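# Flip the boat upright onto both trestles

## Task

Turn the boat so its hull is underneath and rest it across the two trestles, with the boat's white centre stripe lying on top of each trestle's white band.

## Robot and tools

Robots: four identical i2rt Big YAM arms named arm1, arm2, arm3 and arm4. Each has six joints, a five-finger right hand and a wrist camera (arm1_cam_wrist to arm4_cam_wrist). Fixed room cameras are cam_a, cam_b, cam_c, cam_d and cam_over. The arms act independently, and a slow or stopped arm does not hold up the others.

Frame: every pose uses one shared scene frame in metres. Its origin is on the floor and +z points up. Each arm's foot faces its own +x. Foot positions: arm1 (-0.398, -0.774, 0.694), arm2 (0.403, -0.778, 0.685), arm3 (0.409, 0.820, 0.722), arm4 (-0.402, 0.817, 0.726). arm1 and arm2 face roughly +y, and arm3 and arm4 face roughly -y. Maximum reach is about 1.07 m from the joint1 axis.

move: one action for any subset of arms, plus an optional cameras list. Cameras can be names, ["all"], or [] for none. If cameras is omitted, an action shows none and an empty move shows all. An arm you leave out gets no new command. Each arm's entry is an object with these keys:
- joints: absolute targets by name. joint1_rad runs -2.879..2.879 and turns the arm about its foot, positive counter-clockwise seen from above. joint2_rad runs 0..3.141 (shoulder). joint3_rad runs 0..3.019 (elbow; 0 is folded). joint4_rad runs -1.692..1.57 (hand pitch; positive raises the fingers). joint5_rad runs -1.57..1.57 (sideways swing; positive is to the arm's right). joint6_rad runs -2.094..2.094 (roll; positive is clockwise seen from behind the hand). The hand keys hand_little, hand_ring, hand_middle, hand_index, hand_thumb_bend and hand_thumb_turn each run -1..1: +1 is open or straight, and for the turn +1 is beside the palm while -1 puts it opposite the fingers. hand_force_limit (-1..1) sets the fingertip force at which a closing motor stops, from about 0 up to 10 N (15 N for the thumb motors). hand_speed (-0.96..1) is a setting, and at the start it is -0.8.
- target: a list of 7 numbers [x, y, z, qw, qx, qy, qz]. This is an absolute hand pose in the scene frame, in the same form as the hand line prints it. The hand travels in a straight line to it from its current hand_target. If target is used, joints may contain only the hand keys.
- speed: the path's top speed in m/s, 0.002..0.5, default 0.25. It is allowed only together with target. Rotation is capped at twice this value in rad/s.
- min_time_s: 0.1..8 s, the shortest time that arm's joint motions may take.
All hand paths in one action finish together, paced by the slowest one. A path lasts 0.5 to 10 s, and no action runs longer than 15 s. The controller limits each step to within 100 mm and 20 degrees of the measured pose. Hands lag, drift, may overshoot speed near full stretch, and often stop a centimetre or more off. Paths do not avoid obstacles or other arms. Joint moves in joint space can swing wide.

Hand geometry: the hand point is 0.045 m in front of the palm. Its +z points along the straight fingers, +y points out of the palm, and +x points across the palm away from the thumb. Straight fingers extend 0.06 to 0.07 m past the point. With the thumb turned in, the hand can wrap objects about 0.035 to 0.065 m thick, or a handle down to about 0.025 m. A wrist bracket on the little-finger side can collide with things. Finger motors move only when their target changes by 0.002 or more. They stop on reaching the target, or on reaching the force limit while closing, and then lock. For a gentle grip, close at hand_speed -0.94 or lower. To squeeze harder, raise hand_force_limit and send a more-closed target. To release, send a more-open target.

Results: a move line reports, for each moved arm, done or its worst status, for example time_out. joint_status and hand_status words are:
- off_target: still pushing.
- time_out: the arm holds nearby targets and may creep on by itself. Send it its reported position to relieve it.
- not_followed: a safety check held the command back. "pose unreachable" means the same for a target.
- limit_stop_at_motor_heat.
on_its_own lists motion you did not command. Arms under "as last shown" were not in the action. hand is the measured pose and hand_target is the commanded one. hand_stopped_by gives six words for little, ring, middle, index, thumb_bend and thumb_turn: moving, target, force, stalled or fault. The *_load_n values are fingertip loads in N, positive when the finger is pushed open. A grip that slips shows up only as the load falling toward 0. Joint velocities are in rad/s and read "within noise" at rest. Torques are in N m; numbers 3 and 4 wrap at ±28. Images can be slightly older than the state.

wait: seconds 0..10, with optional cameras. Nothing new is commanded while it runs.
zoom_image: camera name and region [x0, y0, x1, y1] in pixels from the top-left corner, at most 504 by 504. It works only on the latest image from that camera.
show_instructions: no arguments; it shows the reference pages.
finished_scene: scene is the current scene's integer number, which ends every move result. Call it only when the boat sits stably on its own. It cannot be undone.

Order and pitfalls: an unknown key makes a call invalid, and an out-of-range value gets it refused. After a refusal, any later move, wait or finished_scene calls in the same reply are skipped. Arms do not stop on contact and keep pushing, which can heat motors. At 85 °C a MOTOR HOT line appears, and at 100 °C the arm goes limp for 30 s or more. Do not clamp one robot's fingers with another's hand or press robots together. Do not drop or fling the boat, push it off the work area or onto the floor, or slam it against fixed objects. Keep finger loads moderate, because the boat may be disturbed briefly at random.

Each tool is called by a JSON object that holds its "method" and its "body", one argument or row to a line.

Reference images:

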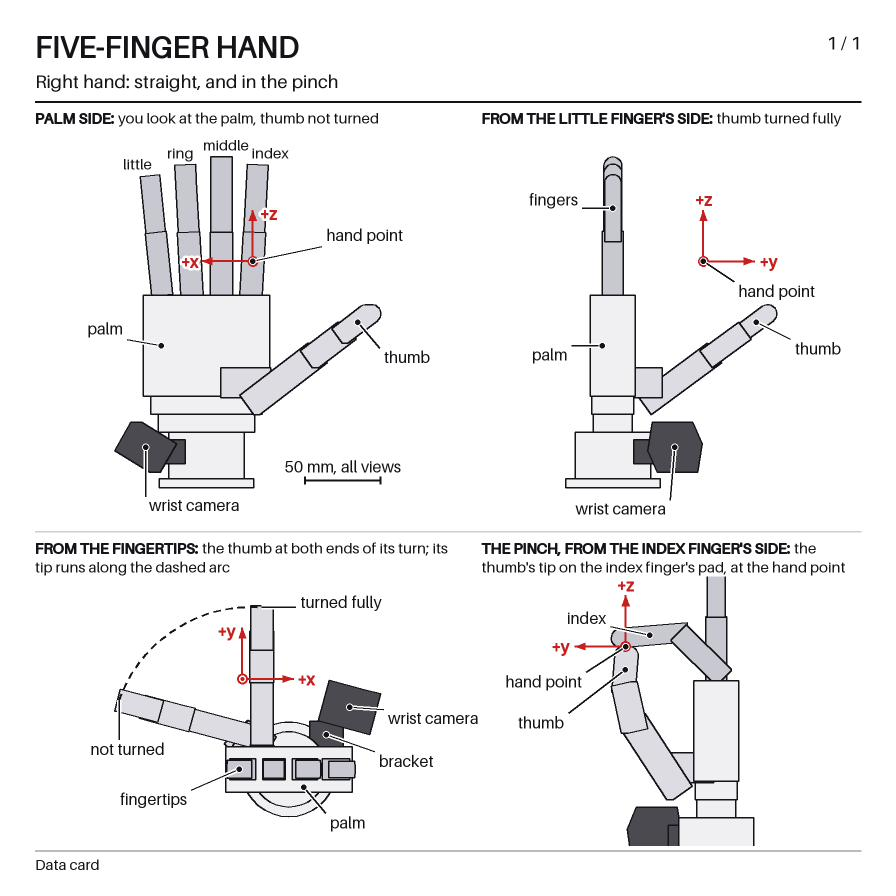

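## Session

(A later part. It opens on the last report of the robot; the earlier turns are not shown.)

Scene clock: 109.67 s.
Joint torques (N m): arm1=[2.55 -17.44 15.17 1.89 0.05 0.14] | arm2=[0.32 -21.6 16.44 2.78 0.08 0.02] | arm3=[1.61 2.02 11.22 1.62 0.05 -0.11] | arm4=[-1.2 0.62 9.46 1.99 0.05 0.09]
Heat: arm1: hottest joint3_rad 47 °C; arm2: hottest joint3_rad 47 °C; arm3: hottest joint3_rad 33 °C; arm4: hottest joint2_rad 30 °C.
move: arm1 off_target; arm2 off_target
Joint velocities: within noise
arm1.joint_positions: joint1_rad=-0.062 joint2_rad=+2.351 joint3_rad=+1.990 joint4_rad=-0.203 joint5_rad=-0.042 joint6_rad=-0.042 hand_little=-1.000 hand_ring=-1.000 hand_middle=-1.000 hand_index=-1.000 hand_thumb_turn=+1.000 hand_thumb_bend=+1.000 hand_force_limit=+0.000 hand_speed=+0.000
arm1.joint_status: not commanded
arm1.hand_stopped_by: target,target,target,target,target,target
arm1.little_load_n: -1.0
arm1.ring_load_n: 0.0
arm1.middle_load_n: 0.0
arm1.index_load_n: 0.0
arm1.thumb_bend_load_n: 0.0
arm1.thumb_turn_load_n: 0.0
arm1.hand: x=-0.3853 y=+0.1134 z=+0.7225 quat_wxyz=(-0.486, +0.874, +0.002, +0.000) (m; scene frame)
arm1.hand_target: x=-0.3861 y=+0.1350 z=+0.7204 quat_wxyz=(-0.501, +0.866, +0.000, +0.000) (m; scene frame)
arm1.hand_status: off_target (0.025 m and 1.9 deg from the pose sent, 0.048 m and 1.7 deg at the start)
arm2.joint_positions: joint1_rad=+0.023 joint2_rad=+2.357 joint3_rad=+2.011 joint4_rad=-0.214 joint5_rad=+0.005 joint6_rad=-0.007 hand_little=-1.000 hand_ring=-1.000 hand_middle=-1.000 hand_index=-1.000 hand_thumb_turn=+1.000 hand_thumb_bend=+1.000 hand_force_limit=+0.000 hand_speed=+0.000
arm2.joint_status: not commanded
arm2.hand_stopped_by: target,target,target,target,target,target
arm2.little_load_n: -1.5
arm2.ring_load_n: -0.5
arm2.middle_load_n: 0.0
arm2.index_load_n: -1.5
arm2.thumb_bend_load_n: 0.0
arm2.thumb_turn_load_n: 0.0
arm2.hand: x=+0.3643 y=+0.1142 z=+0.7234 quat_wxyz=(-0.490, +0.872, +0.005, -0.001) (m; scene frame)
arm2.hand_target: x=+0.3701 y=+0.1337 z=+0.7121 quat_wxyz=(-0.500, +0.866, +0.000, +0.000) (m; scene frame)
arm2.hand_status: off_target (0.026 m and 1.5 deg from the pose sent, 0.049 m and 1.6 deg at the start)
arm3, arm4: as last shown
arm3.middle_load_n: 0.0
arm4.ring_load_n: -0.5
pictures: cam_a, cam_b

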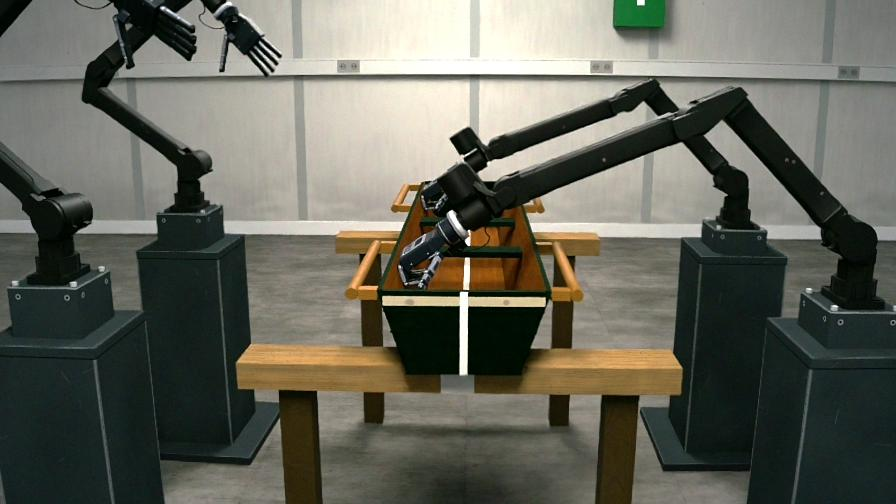

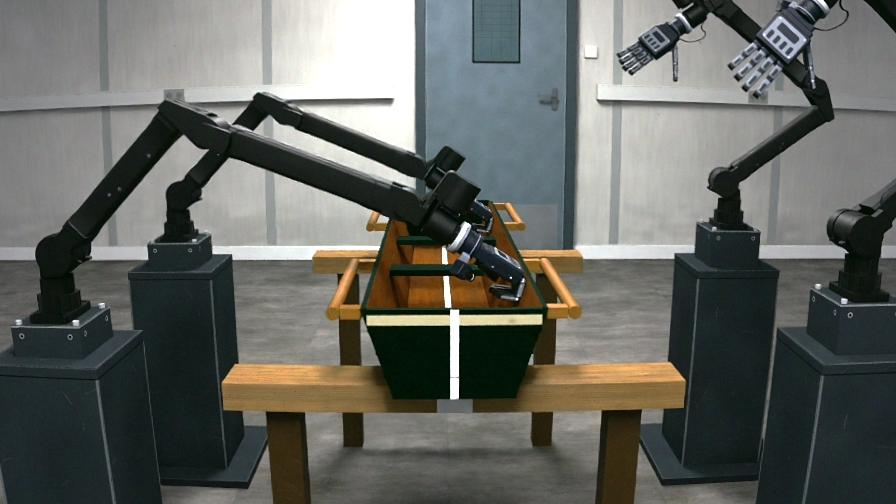

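{"method": "move", "body": {
  "arm1": {"target":[-0.386,0.143,0.721,0.5,-0.866,0,0],"speed":0.04},
  "cameras": ["cam_a","cam_b"]
}}

{"method": "zoom_image", "body": {
  "camera": "cam_a",
  "region": [350, 250, 630, 400]
}}

{"method": "zoom_image", "body": {
  "camera": "cam_b",
  "region": [300, 270, 580, 420]
}}

Scene clock: 111.10 s.
Joint torques (N m): arm1=[2.61 -16.5 15.94 2.24 0.03 0.12] | arm2=[-0.38 -22.65 16.25 2.52 0.01 0.07] | arm3=[1.67 1.96 11.19 1.61 0.06 -0.11] | arm4=[-1.03 0.62 9.57 1.98 0 0.12]
Heat: arm1: hottest joint3_rad 47 °C; arm2: hottest joint3_rad 47 °C; arm3: hottest joint3_rad 33 °C; arm4: hottest joint2_rad 30 °C.
move: arm1 off_target
Joint velocities: within noise
arm1.joint_positions: joint1_rad=-0.062 joint2_rad=+2.353 joint3_rad=+2.003 joint4_rad=-0.225 joint5_rad=-0.042 joint6_rad=-0.042 hand_little=-1.000 hand_ring=-1.000 hand_middle=-1.000 hand_index=-1.000 hand_thumb_turn=+1.000 hand_thumb_bend=+1.000 hand_force_limit=+0.000 hand_speed=+0.000
arm1.joint_status: not commanded
arm1.hand_stopped_by: target,target,target,target,target,target
arm1.little_load_n: -0.5
arm1.ring_load_n: 0.0
arm1.middle_load_n: 0.0
arm1.index_load_n: 0.0
arm1.thumb_bend_load_n: 0.0
arm1.thumb_turn_load_n: 0.0
arm1.hand: x=-0.3853 y=+0.1130 z=+0.7232 quat_wxyz=(-0.481, +0.877, +0.002, +0.000) (m; scene frame)
arm1.hand_target: x=-0.3862 y=+0.1388 z=+0.7220 quat_wxyz=(-0.501, +0.866, +0.000, +0.000) (m; scene frame)
arm1.hand_status: off_target (0.030 m and 2.6 deg from the pose sent, 0.030 m and 1.9 deg at the start)
arm2, arm3, arm4: as last shown
arm2.joint_positions: joint1_rad=+0.023 joint2_rad=+2.357 joint3_rad=+2.012 joint4_rad=-0.214 joint5_rad=+0.005 joint6_rad=-0.007 hand_little=-1.000 hand_ring=-1.000 hand_middle=-1.000 hand_index=-1.000 hand_thumb_turn=+1.000 hand_thumb_bend=+1.000 hand_force_limit=+0.000 hand_speed=+0.000
arm2.thumb_bend_load_n: -0.5
arm2.hand: x=+0.3643 y=+0.1143 z=+0.7236 quat_wxyz=(-0.490, +0.872, +0.005, -0.001) (m; scene frame)
arm2.hand_target: x=+0.3701 y=+0.1338 z=+0.7123 quat_wxyz=(-0.501, +0.866, +0.000, +0.000) (m; scene frame)
arm3.little_load_n: -0.5
arm4.ring_load_n: 0.0
pictures: cam_a, cam_b

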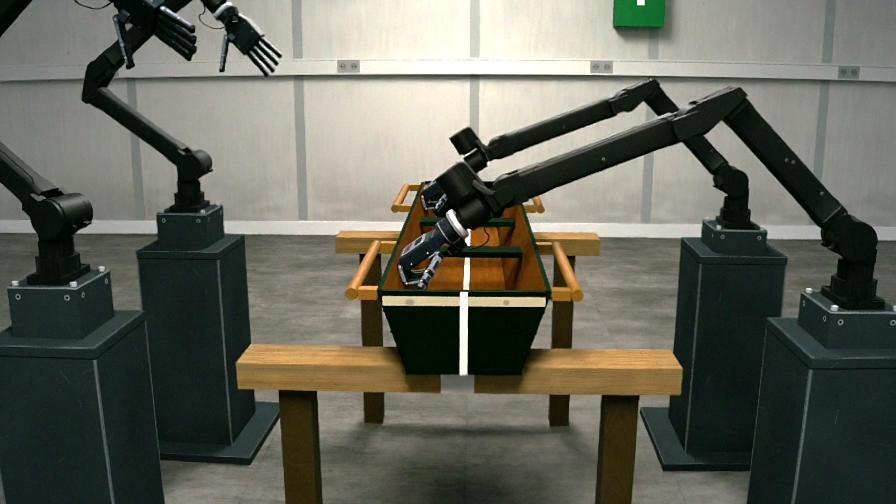

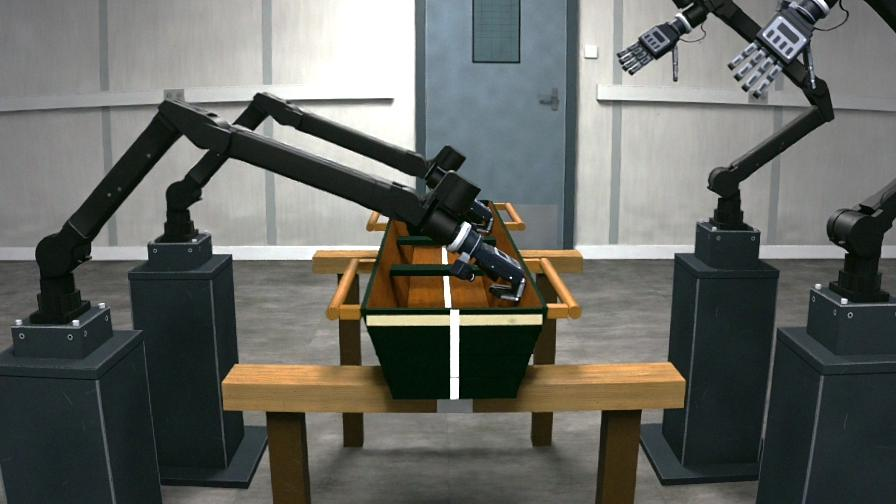

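Scaled by 1.800.

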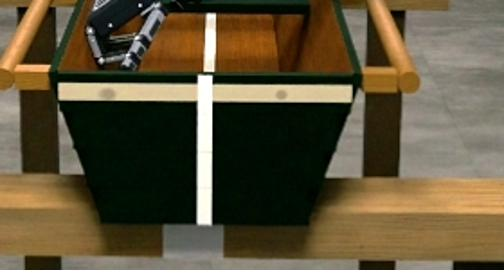

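Scaled by 1.800.

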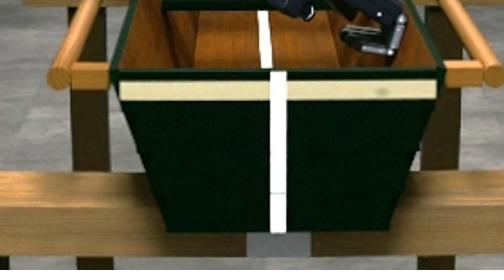

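{"method": "move", "body": {
  "arm1": {"target":[-0.386,0.153,0.721,0.5,-0.866,0,0],"speed":0.04},
  "cameras": ["cam_a","cam_b"]
}}

{"method": "zoom_image", "body": {
  "camera": "cam_a",
  "region": [350, 250, 630, 400]
}}

{"method": "zoom_image", "body": {
  "camera": "cam_b",
  "region": [300, 270, 580, 420]
}}

Scene clock: 112.63 s.
Joint torques (N m): arm1=[2.49 -17.03 16.08 2.44 -0.05 0.12] | arm2=[-0.79 -23.3 14.58 2.65 0 0.04] | arm3=[1.67 2.02 11.22 1.62 0.06 -0.11] | arm4=[-1.67 1.61 9.28 1.83 0.03 0.09]
Heat: arm1: hottest joint3_rad 48 °C; arm2: hottest joint3_rad 47 °C; arm3: hottest joint3_rad 33 °C; arm4: hottest joint2_rad 30 °C.
move: arm1 off_target
Joint velocities: within noise
arm1.joint_positions: joint1_rad=-0.062 joint2_rad=+2.386 joint3_rad=+2.066 joint4_rad=-0.257 joint5_rad=-0.039 joint6_rad=-0.038 hand_little=-1.000 hand_ring=-1.000 hand_middle=-1.000 hand_index=-1.000 hand_thumb_turn=+1.000 hand_thumb_bend=+1.000 hand_force_limit=+0.000 hand_speed=+0.000
arm1.joint_status: not commanded
arm1.hand_stopped_by: target,target,target,target,target,target
arm1.little_load_n: -1.0
arm1.ring_load_n: 0.0
arm1.middle_load_n: 0.0
arm1.index_load_n: 0.0
arm1.thumb_bend_load_n: 0.0
arm1.thumb_turn_load_n: 0.0
arm1.hand: x=-0.3844 y=+0.1236 z=+0.7235 quat_wxyz=(-0.480, +0.877, -0.001, +0.000) (m; scene frame)
arm1.hand_target: x=-0.3862 y=+0.1487 z=+0.7218 quat_wxyz=(-0.501, +0.866, +0.000, +0.000) (m; scene frame)
arm1.hand_status: off_target (0.030 m and 2.7 deg from the pose sent, 0.040 m and 2.6 deg at the start)
arm2, arm3, arm4: as last shown
arm2.joint_positions: joint1_rad=+0.023 joint2_rad=+2.370 joint3_rad=+2.032 joint4_rad=-0.214 joint5_rad=+0.005 joint6_rad=-0.007 hand_little=-1.000 hand_ring=-1.000 hand_middle=-1.000 hand_index=-1.000 hand_thumb_turn=+1.000 hand_thumb_bend=+1.000 hand_force_limit=+0.000 hand_speed=+0.000
arm2.little_load_n: -0.5
arm2.ring_load_n: 0.0
arm2.index_load_n: 0.0
arm2.thumb_bend_load_n: 0.0
arm2.hand: x=+0.3643 y=+0.1194 z=+0.7237 quat_wxyz=(-0.493, +0.870, +0.005, -0.001) (m; scene frame)
arm2.hand_target: x=+0.3701 y=+0.1338 z=+0.7125 quat_wxyz=(-0.501, +0.866, +0.000, +0.000) (m; scene frame)
arm3.little_load_n: 0.0
pictures: cam_a, cam_b

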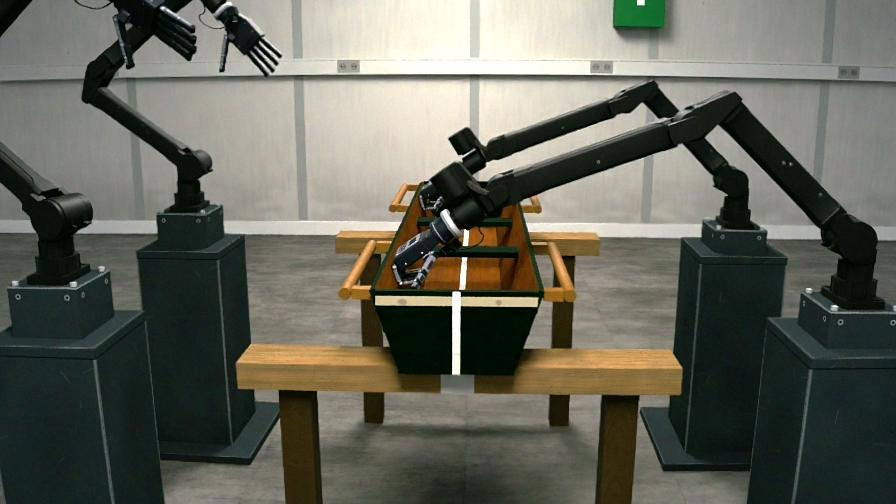

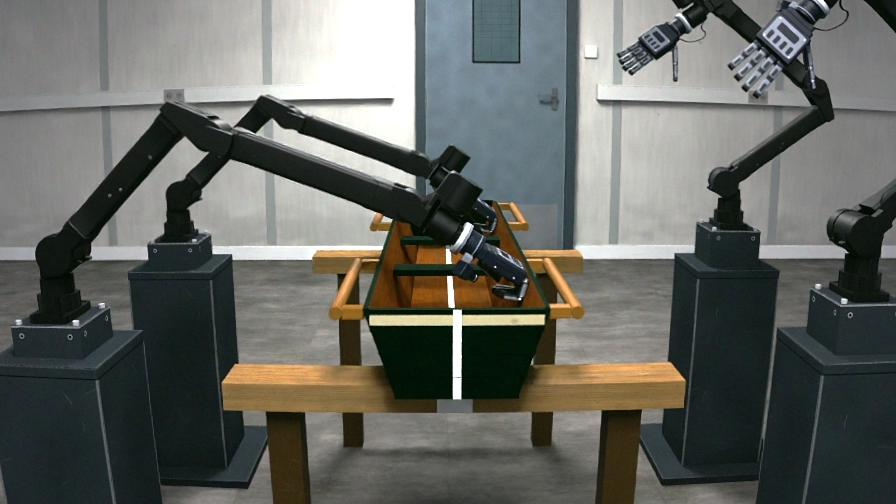

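Scaled by 1.800.

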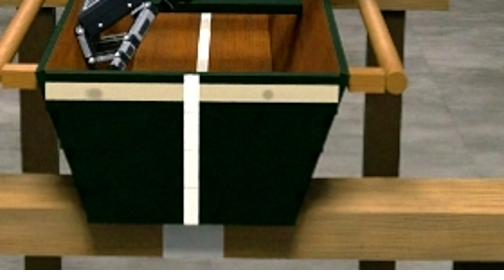

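Scaled by 1.800.

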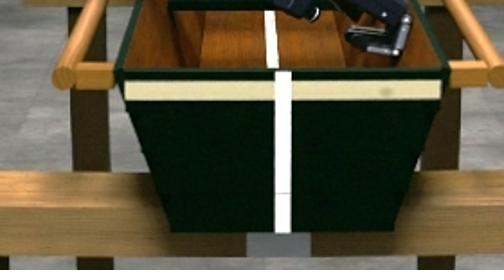

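{"method": "move", "body": {
  "arm1": {"target":[-0.386,0.085,0.735,0.5,-0.866,0,0],"speed":0.1},
  "arm2": {"target":[0.370,0.085,0.735,0.5,-0.866,0,0],"speed":0.1}
}}

{"method": "move", "body": {
  "arm1": {"target":[-0.386,0.05,0.88,0.5,-0.866,0,0],"speed":0.2},
  "arm2": {"target":[0.370,0.05,0.88,0.5,-0.866,0,0],"speed":0.2},
  "cameras": ["cam_a","cam_b"]
}}

{"method": "move", "body": {
  "arm1": {"target":[-0.386,-0.20,0.98,0.5,-0.866,0,0],"speed":0.3},
  "arm2": {"target":[0.370,-0.20,0.98,0.5,-0.866,0,0],"speed":0.3},
  "cameras": ["cam_a","cam_b","cam_c","cam_over"]
}}

{"method": "zoom_image", "body": {
  "camera": "cam_a",
  "region": [350, 250, 630, 400]
}}

{"method": "zoom_image", "body": {
  "camera": "cam_b",
  "region": [300, 270, 580, 420]
}}

Scene clock: 114.90 s.
Joint torques (N m): arm1=[2.73 -21.13 8.4 2.04 -0.15 0.1] | arm2=[-0.62 -26.99 8.65 2.61 0.07 0.04] | arm3=[1.67 2.02 11.19 1.59 0.05 -0.11] | arm4=[-1.03 1.32 9.57 1.8 0.02 0.1]
Heat: arm1: hottest joint3_rad 47 °C; arm2: hottest joint3_rad 47 °C; arm3: hottest joint3_rad 33 °C; arm4: hottest joint2_rad 30 °C.
move: arm1 done; arm2 done
Joint velocities: within noise
arm1.joint_positions: joint1_rad=-0.062 joint2_rad=+2.260 joint3_rad=+1.827 joint4_rad=-0.116 joint5_rad=-0.040 joint6_rad=-0.038 hand_little=-1.000 hand_ring=-1.000 hand_middle=-1.000 hand_index=-1.000 hand_thumb_turn=+1.000 hand_thumb_bend=+1.000 hand_force_limit=+0.000 hand_speed=+0.000
arm1.joint_status: not commanded
arm1.hand_stopped_by: target,target,target,target,target,target
arm1.little_load_n: 0.0
arm1.ring_load_n: 0.0
arm1.middle_load_n: 0.0
arm1.index_load_n: 0.0
arm1.thumb_bend_load_n: 0.0
arm1.thumb_turn_load_n: -0.5
arm1.hand: x=-0.3866 y=+0.0843 z=+0.7274 quat_wxyz=(-0.492, +0.870, +0.000, +0.001) (m; scene frame)
arm1.hand_target: x=-0.3860 y=+0.0850 z=+0.7350 quat_wxyz=(-0.500, +0.866, +0.000, +0.000) (m; scene frame)
arm1.hand_status: done (0.008 m and 1.0 deg from the pose sent, 0.040 m and 2.6 deg at the start)
arm2.joint_positions: joint1_rad=+0.023 joint2_rad=+2.267 joint3_rad=+1.850 joint4_rad=-0.135 joint5_rad=+0.005 joint6_rad=-0.007 hand_little=-1.000 hand_ring=-1.000 hand_middle=-1.000 hand_index=-1.000 hand_thumb_turn=+1.000 hand_thumb_bend=+1.000 hand_force_limit=+0.000 hand_speed=+0.000
arm2.joint_status: not commanded
arm2.hand_stopped_by: target,target,target,target,target,target
arm2.little_load_n: 0.5
arm2.ring_load_n: 0.0
arm2.middle_load_n: 0.0
arm2.index_load_n: 0.0
arm2.thumb_bend_load_n: 0.0
arm2.thumb_turn_load_n: 0.0
arm2.hand: x=+0.3646 y=+0.0845 z=+0.7269 quat_wxyz=(-0.493, +0.870, +0.005, -0.001) (m; scene frame)
arm2.hand_target: x=+0.3699 y=+0.0851 z=+0.7351 quat_wxyz=(-0.500, +0.866, +0.000, +0.000) (m; scene frame)
arm2.hand_status: done (0.010 m and 1.1 deg from the pose sent, 0.037 m and 1.1 deg at the start)
arm3, arm4: as last shown
pictures: none

Scene clock: 116.40 s.
Joint torques (N m): arm1=[2.08 -18.61 11.37 1.31 -0.16 0.06] | arm2=[-0.91 -23.82 12.51 1.58 0.07 0.09] | arm3=[1.67 1.96 11.22 1.62 0.05 -0.11] | arm4=[-0.97 1.9 9.44 1.88 0 0.15]
Heat: arm1: hottest joint3_rad 47 °C; arm2: hottest joint3_rad 47 °C; arm3: hottest joint3_rad 33 °C; arm4: hottest joint2_rad 30 °C.
move: arm1 off_target; arm2 off_target
Joint velocities: within noise
arm1.joint_positions: joint1_rad=-0.062 joint2_rad=+2.029 joint3_rad=+1.816 joint4_rad=-0.331 joint5_rad=-0.040 joint6_rad=-0.038 hand_little=-1.000 hand_ring=-1.000 hand_middle=-1.000 hand_index=-1.000 hand_thumb_turn=+1.000 hand_thumb_bend=+1.000 hand_force_limit=+0.000 hand_speed=+0.000
arm1.joint_status: not commanded
arm1.hand_stopped_by: target,target,target,target,target,target
arm1.little_load_n: 0.0
arm1.ring_load_n: 0.0
arm1.middle_load_n: 0.0
arm1.index_load_n: 0.0
arm1.thumb_bend_load_n: 0.0
arm1.thumb_turn_load_n: -0.5
arm1.hand: x=-0.3872 y=+0.0461 z=+0.8683 quat_wxyz=(-0.494, +0.869, +0.000, +0.001) (m; scene frame)
arm1.hand_target: x=-0.3861 y=+0.0497 z=+0.8800 quat_wxyz=(-0.500, +0.866, +0.000, +0.000) (m; scene frame)
arm1.hand_status: off_target (0.012 m and 0.8 deg from the pose sent, 0.156 m and 1.0 deg at the start)
arm2.joint_positions: joint1_rad=+0.023 joint2_rad=+2.042 joint3_rad=+1.842 joint4_rad=-0.357 joint5_rad=+0.005 joint6_rad=-0.007 hand_little=-1.000 hand_ring=-1.000 hand_middle=-1.000 hand_index=-1.000 hand_thumb_turn=+1.000 hand_thumb_bend=+1.000 hand_force_limit=+0.000 hand_speed=+0.000
arm2.joint_status: not commanded
arm2.hand_stopped_by: target,target,target,target,target,target
arm2.little_load_n: 0.0
arm2.ring_load_n: 0.0
arm2.middle_load_n: 0.0
arm2.index_load_n: 0.0
arm2.thumb_bend_load_n: -0.5
arm2.thumb_turn_load_n: 0.0
arm2.hand: x=+0.3656 y=+0.0445 z=+0.8640 quat_wxyz=(-0.491, +0.871, +0.005, -0.001) (m; scene frame)
arm2.hand_target: x=+0.3699 y=+0.0496 z=+0.8799 quat_wxyz=(-0.500, +0.866, +0.000, +0.000) (m; scene frame)
arm2.hand_status: off_target (0.018 m and 1.3 deg from the pose sent, 0.157 m and 1.1 deg at the start)
arm3.joint_positions: joint1_rad=+0.062 joint2_rad=+0.641 joint3_rad=+1.342 joint4_rad=-1.528 joint5_rad=+0.047 joint6_rad=-1.286 hand_little=+1.000 hand_ring=+1.000 hand_middle=+1.000 hand_index=+1.000 hand_thumb_turn=+1.000 hand_thumb_bend=+1.000 hand_force_limit=+0.000 hand_speed=-0.800
arm3.joint_status: not commanded
arm3.hand_stopped_by: target,target,target,target,target,target
arm3.little_load_n: 0.0
arm3.ring_load_n: 0.0
arm3.middle_load_n: 0.0
arm3.index_load_n: 0.0
arm3.thumb_bend_load_n: 0.0
arm3.thumb_turn_load_n: 0.0
arm3.hand: x=+0.3530 y=+0.6189 z=+1.1509 quat_wxyz=(+0.225, +0.563, -0.744, +0.281) (m; scene frame)
arm3.hand_target: x=+0.3529 y=+0.6181 z=+1.1623 quat_wxyz=(+0.233, +0.559, -0.740, +0.292) (m; scene frame)
arm3.hand_status: not commanded
arm4.joint_positions: joint1_rad=-0.177 joint2_rad=+0.644 joint3_rad=+1.341 joint4_rad=-1.298 joint5_rad=-0.127 joint6_rad=-0.982 hand_little=+1.000 hand_ring=+1.000 hand_middle=+1.000 hand_index=+1.000 hand_thumb_turn=+1.000 hand_thumb_bend=+1.000 hand_force_limit=+0.000 hand_speed=-0.800
arm4.joint_status: not commanded
arm4.hand_stopped_by: target,target,target,target,target,target
arm4.little_load_n: 0.0
arm4.ring_load_n: 0.0
arm4.middle_load_n: 0.0
arm4.index_load_n: 0.0
arm4.thumb_bend_load_n: 0.0
arm4.thumb_turn_load_n: 0.0
arm4.hand: x=-0.4509 y=+0.5809 z=+1.1823 quat_wxyz=(+0.214, +0.371, -0.801, +0.418) (m; scene frame)
arm4.hand_target: x=-0.4509 y=+0.5806 z=+1.1948 quat_wxyz=(+0.221, +0.369, -0.794, +0.429) (m; scene frame)
arm4.hand_status: not commanded
pictures: cam_a, cam_b

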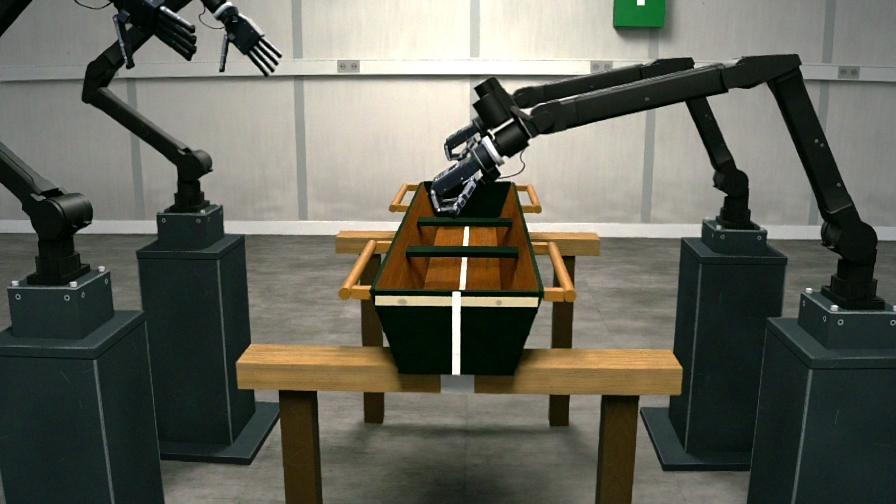

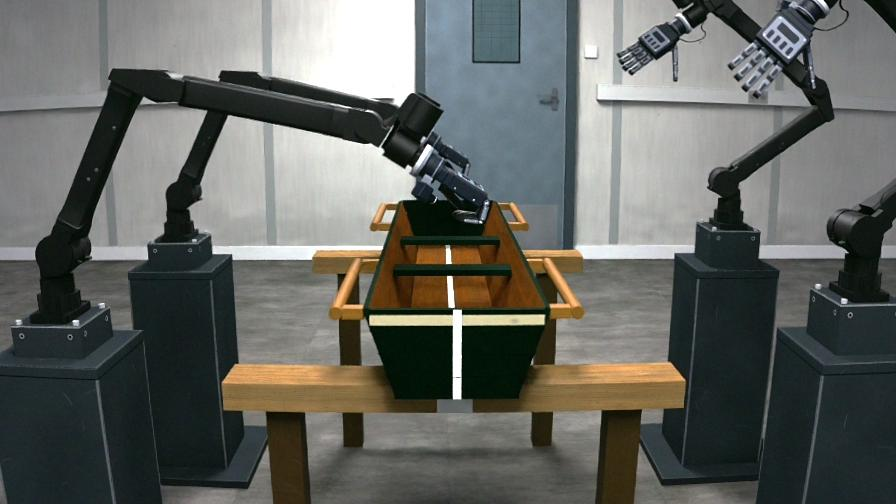

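Scene clock: 118.23 s.
Joint torques (N m): arm1=[0.91 -9.23 9.29 1.43 -0.2 0] | arm2=[0.5 -13.27 9.43 1.63 0.1 0.12] | arm3=[1.61 2.08 11.22 1.62 0.05 -0.11] | arm4=[-1.38 1.2 9.51 1.8 -0.01 0.06]
Heat: arm1: hottest joint3_rad 47 °C; arm2: hottest joint3_rad 47 °C; arm3: hottest joint3_rad 33 °C; arm4: hottest joint2_rad 30 °C.
move: arm1 done; arm2 done
Joint velocities: within noise
arm1.joint_positions: joint1_rad=-0.082 joint2_rad=+1.331 joint3_rad=+1.222 joint4_rad=-0.407 joint5_rad=-0.066 joint6_rad=-0.042 hand_little=-1.000 hand_ring=-1.000 hand_middle=-1.000 hand_index=-1.000 hand_thumb_turn=+1.000 hand_thumb_bend=+1.000 hand_force_limit=+0.000 hand_speed=+0.000
arm1.joint_status: not commanded
arm1.hand_stopped_by: target,target,target,target,target,target
arm1.little_load_n: 0.0
arm1.ring_load_n: 0.0
arm1.middle_load_n: 0.0
arm1.index_load_n: 0.5
arm1.thumb_bend_load_n: 0.0
arm1.thumb_turn_load_n: 0.0
arm1.hand: x=-0.3921 y=-0.1957 z=+0.9865 quat_wxyz=(-0.507, +0.862, -0.001, -0.004) (m; scene frame)
arm1.hand_target: x=-0.3861 y=-0.1999 z=+0.9801 quat_wxyz=(-0.500, +0.866, +0.000, +0.000) (m; scene frame)
arm1.hand_status: done (0.010 m and 1.0 deg from the pose sent, 0.270 m and 0.7 deg at the start)
arm2.joint_positions: joint1_rad=+0.023 joint2_rad=+1.343 joint3_rad=+1.248 joint4_rad=-0.428 joint5_rad=+0.007 joint6_rad=-0.006 hand_little=-1.000 hand_ring=-1.000 hand_middle=-1.000 hand_index=-1.000 hand_thumb_turn=+1.000 hand_thumb_bend=+1.000 hand_force_limit=+0.000 hand_speed=+0.000
arm2.joint_status: not commanded
arm2.hand_stopped_by: target,target,target,target,target,target
arm2.little_load_n: 0.0
arm2.ring_load_n: 0.0
arm2.middle_load_n: 0.0
arm2.index_load_n: 0.0
arm2.thumb_bend_load_n: 0.0
arm2.thumb_turn_load_n: 0.0
arm2.hand: x=+0.3690 y=-0.1964 z=+0.9853 quat_wxyz=(-0.506, +0.863, +0.004, +0.000) (m; scene frame)
arm2.hand_target: x=+0.3699 y=-0.2000 z=+0.9800 quat_wxyz=(-0.500, +0.866, +0.000, +0.000) (m; scene frame)
arm2.hand_status: done (0.006 m and 0.9 deg from the pose sent, 0.271 m and 1.3 deg at the start)
arm3, arm4: as last shown
pictures: cam_a, cam_b, cam_c, cam_over

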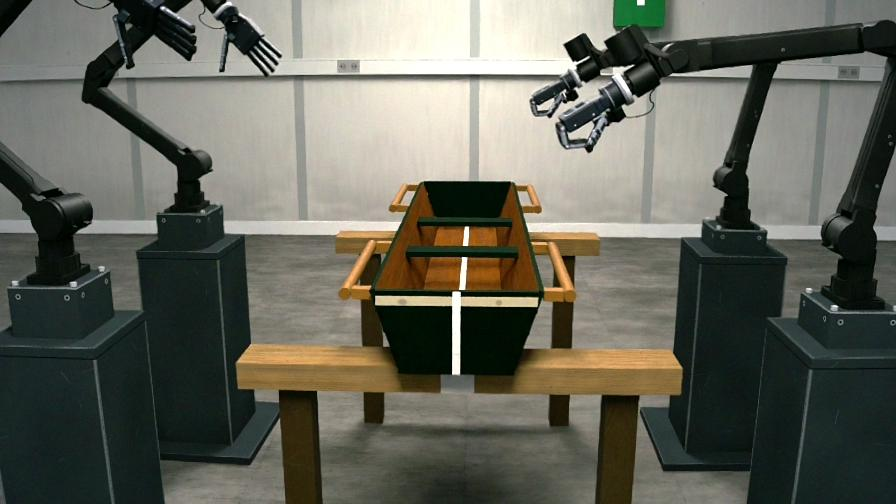

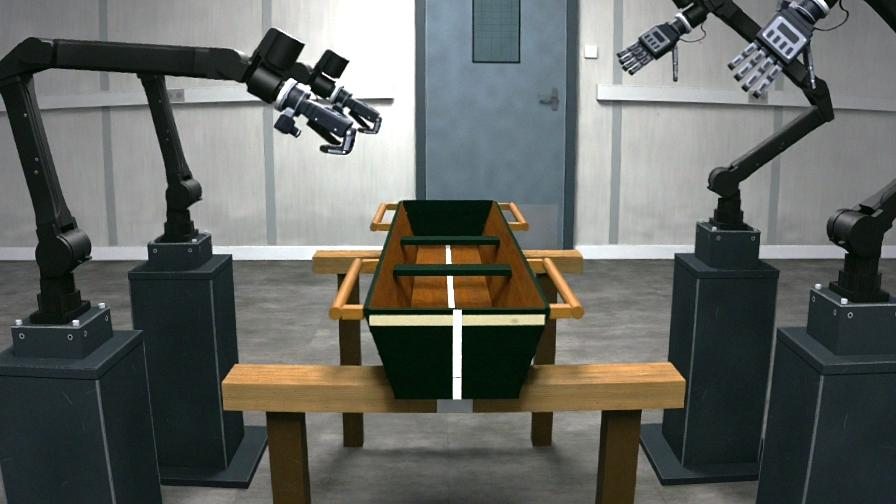

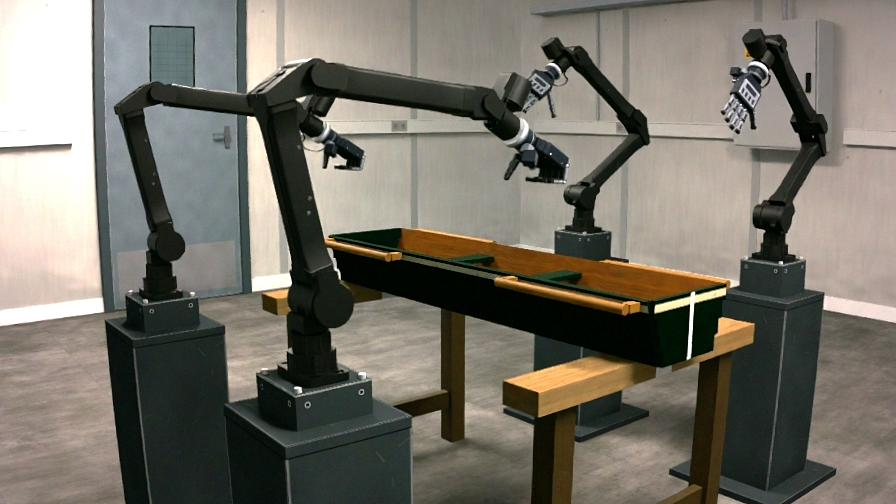

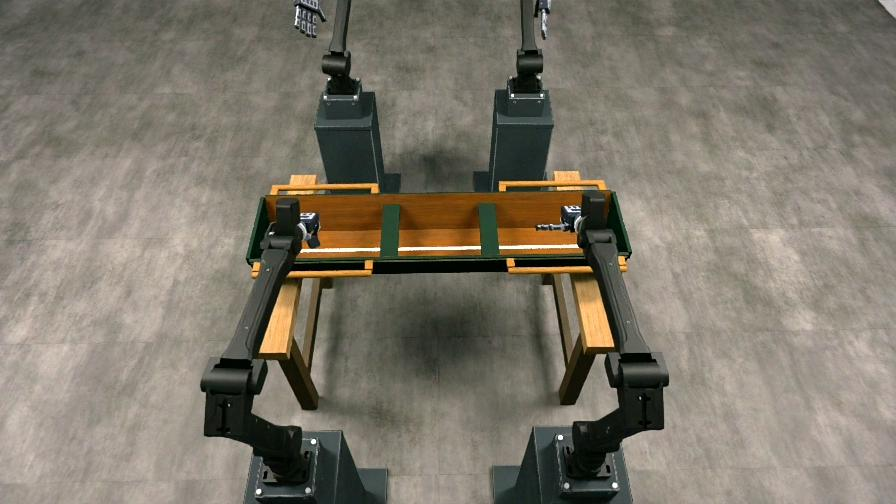

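Scaled by 1.800.

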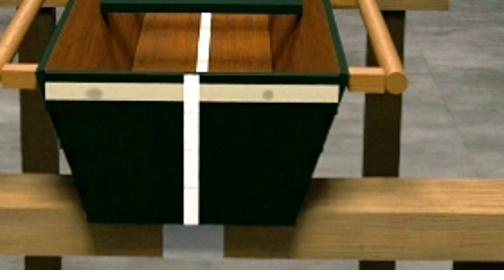

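Scaled by 1.800.

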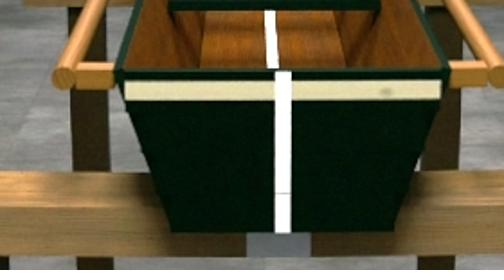

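Stripe is within each band and the boat is flat and clear of the robots.

{"method": "finished_scene", "body": {
  "scene": 2
}}

The scene is finished: the task was done.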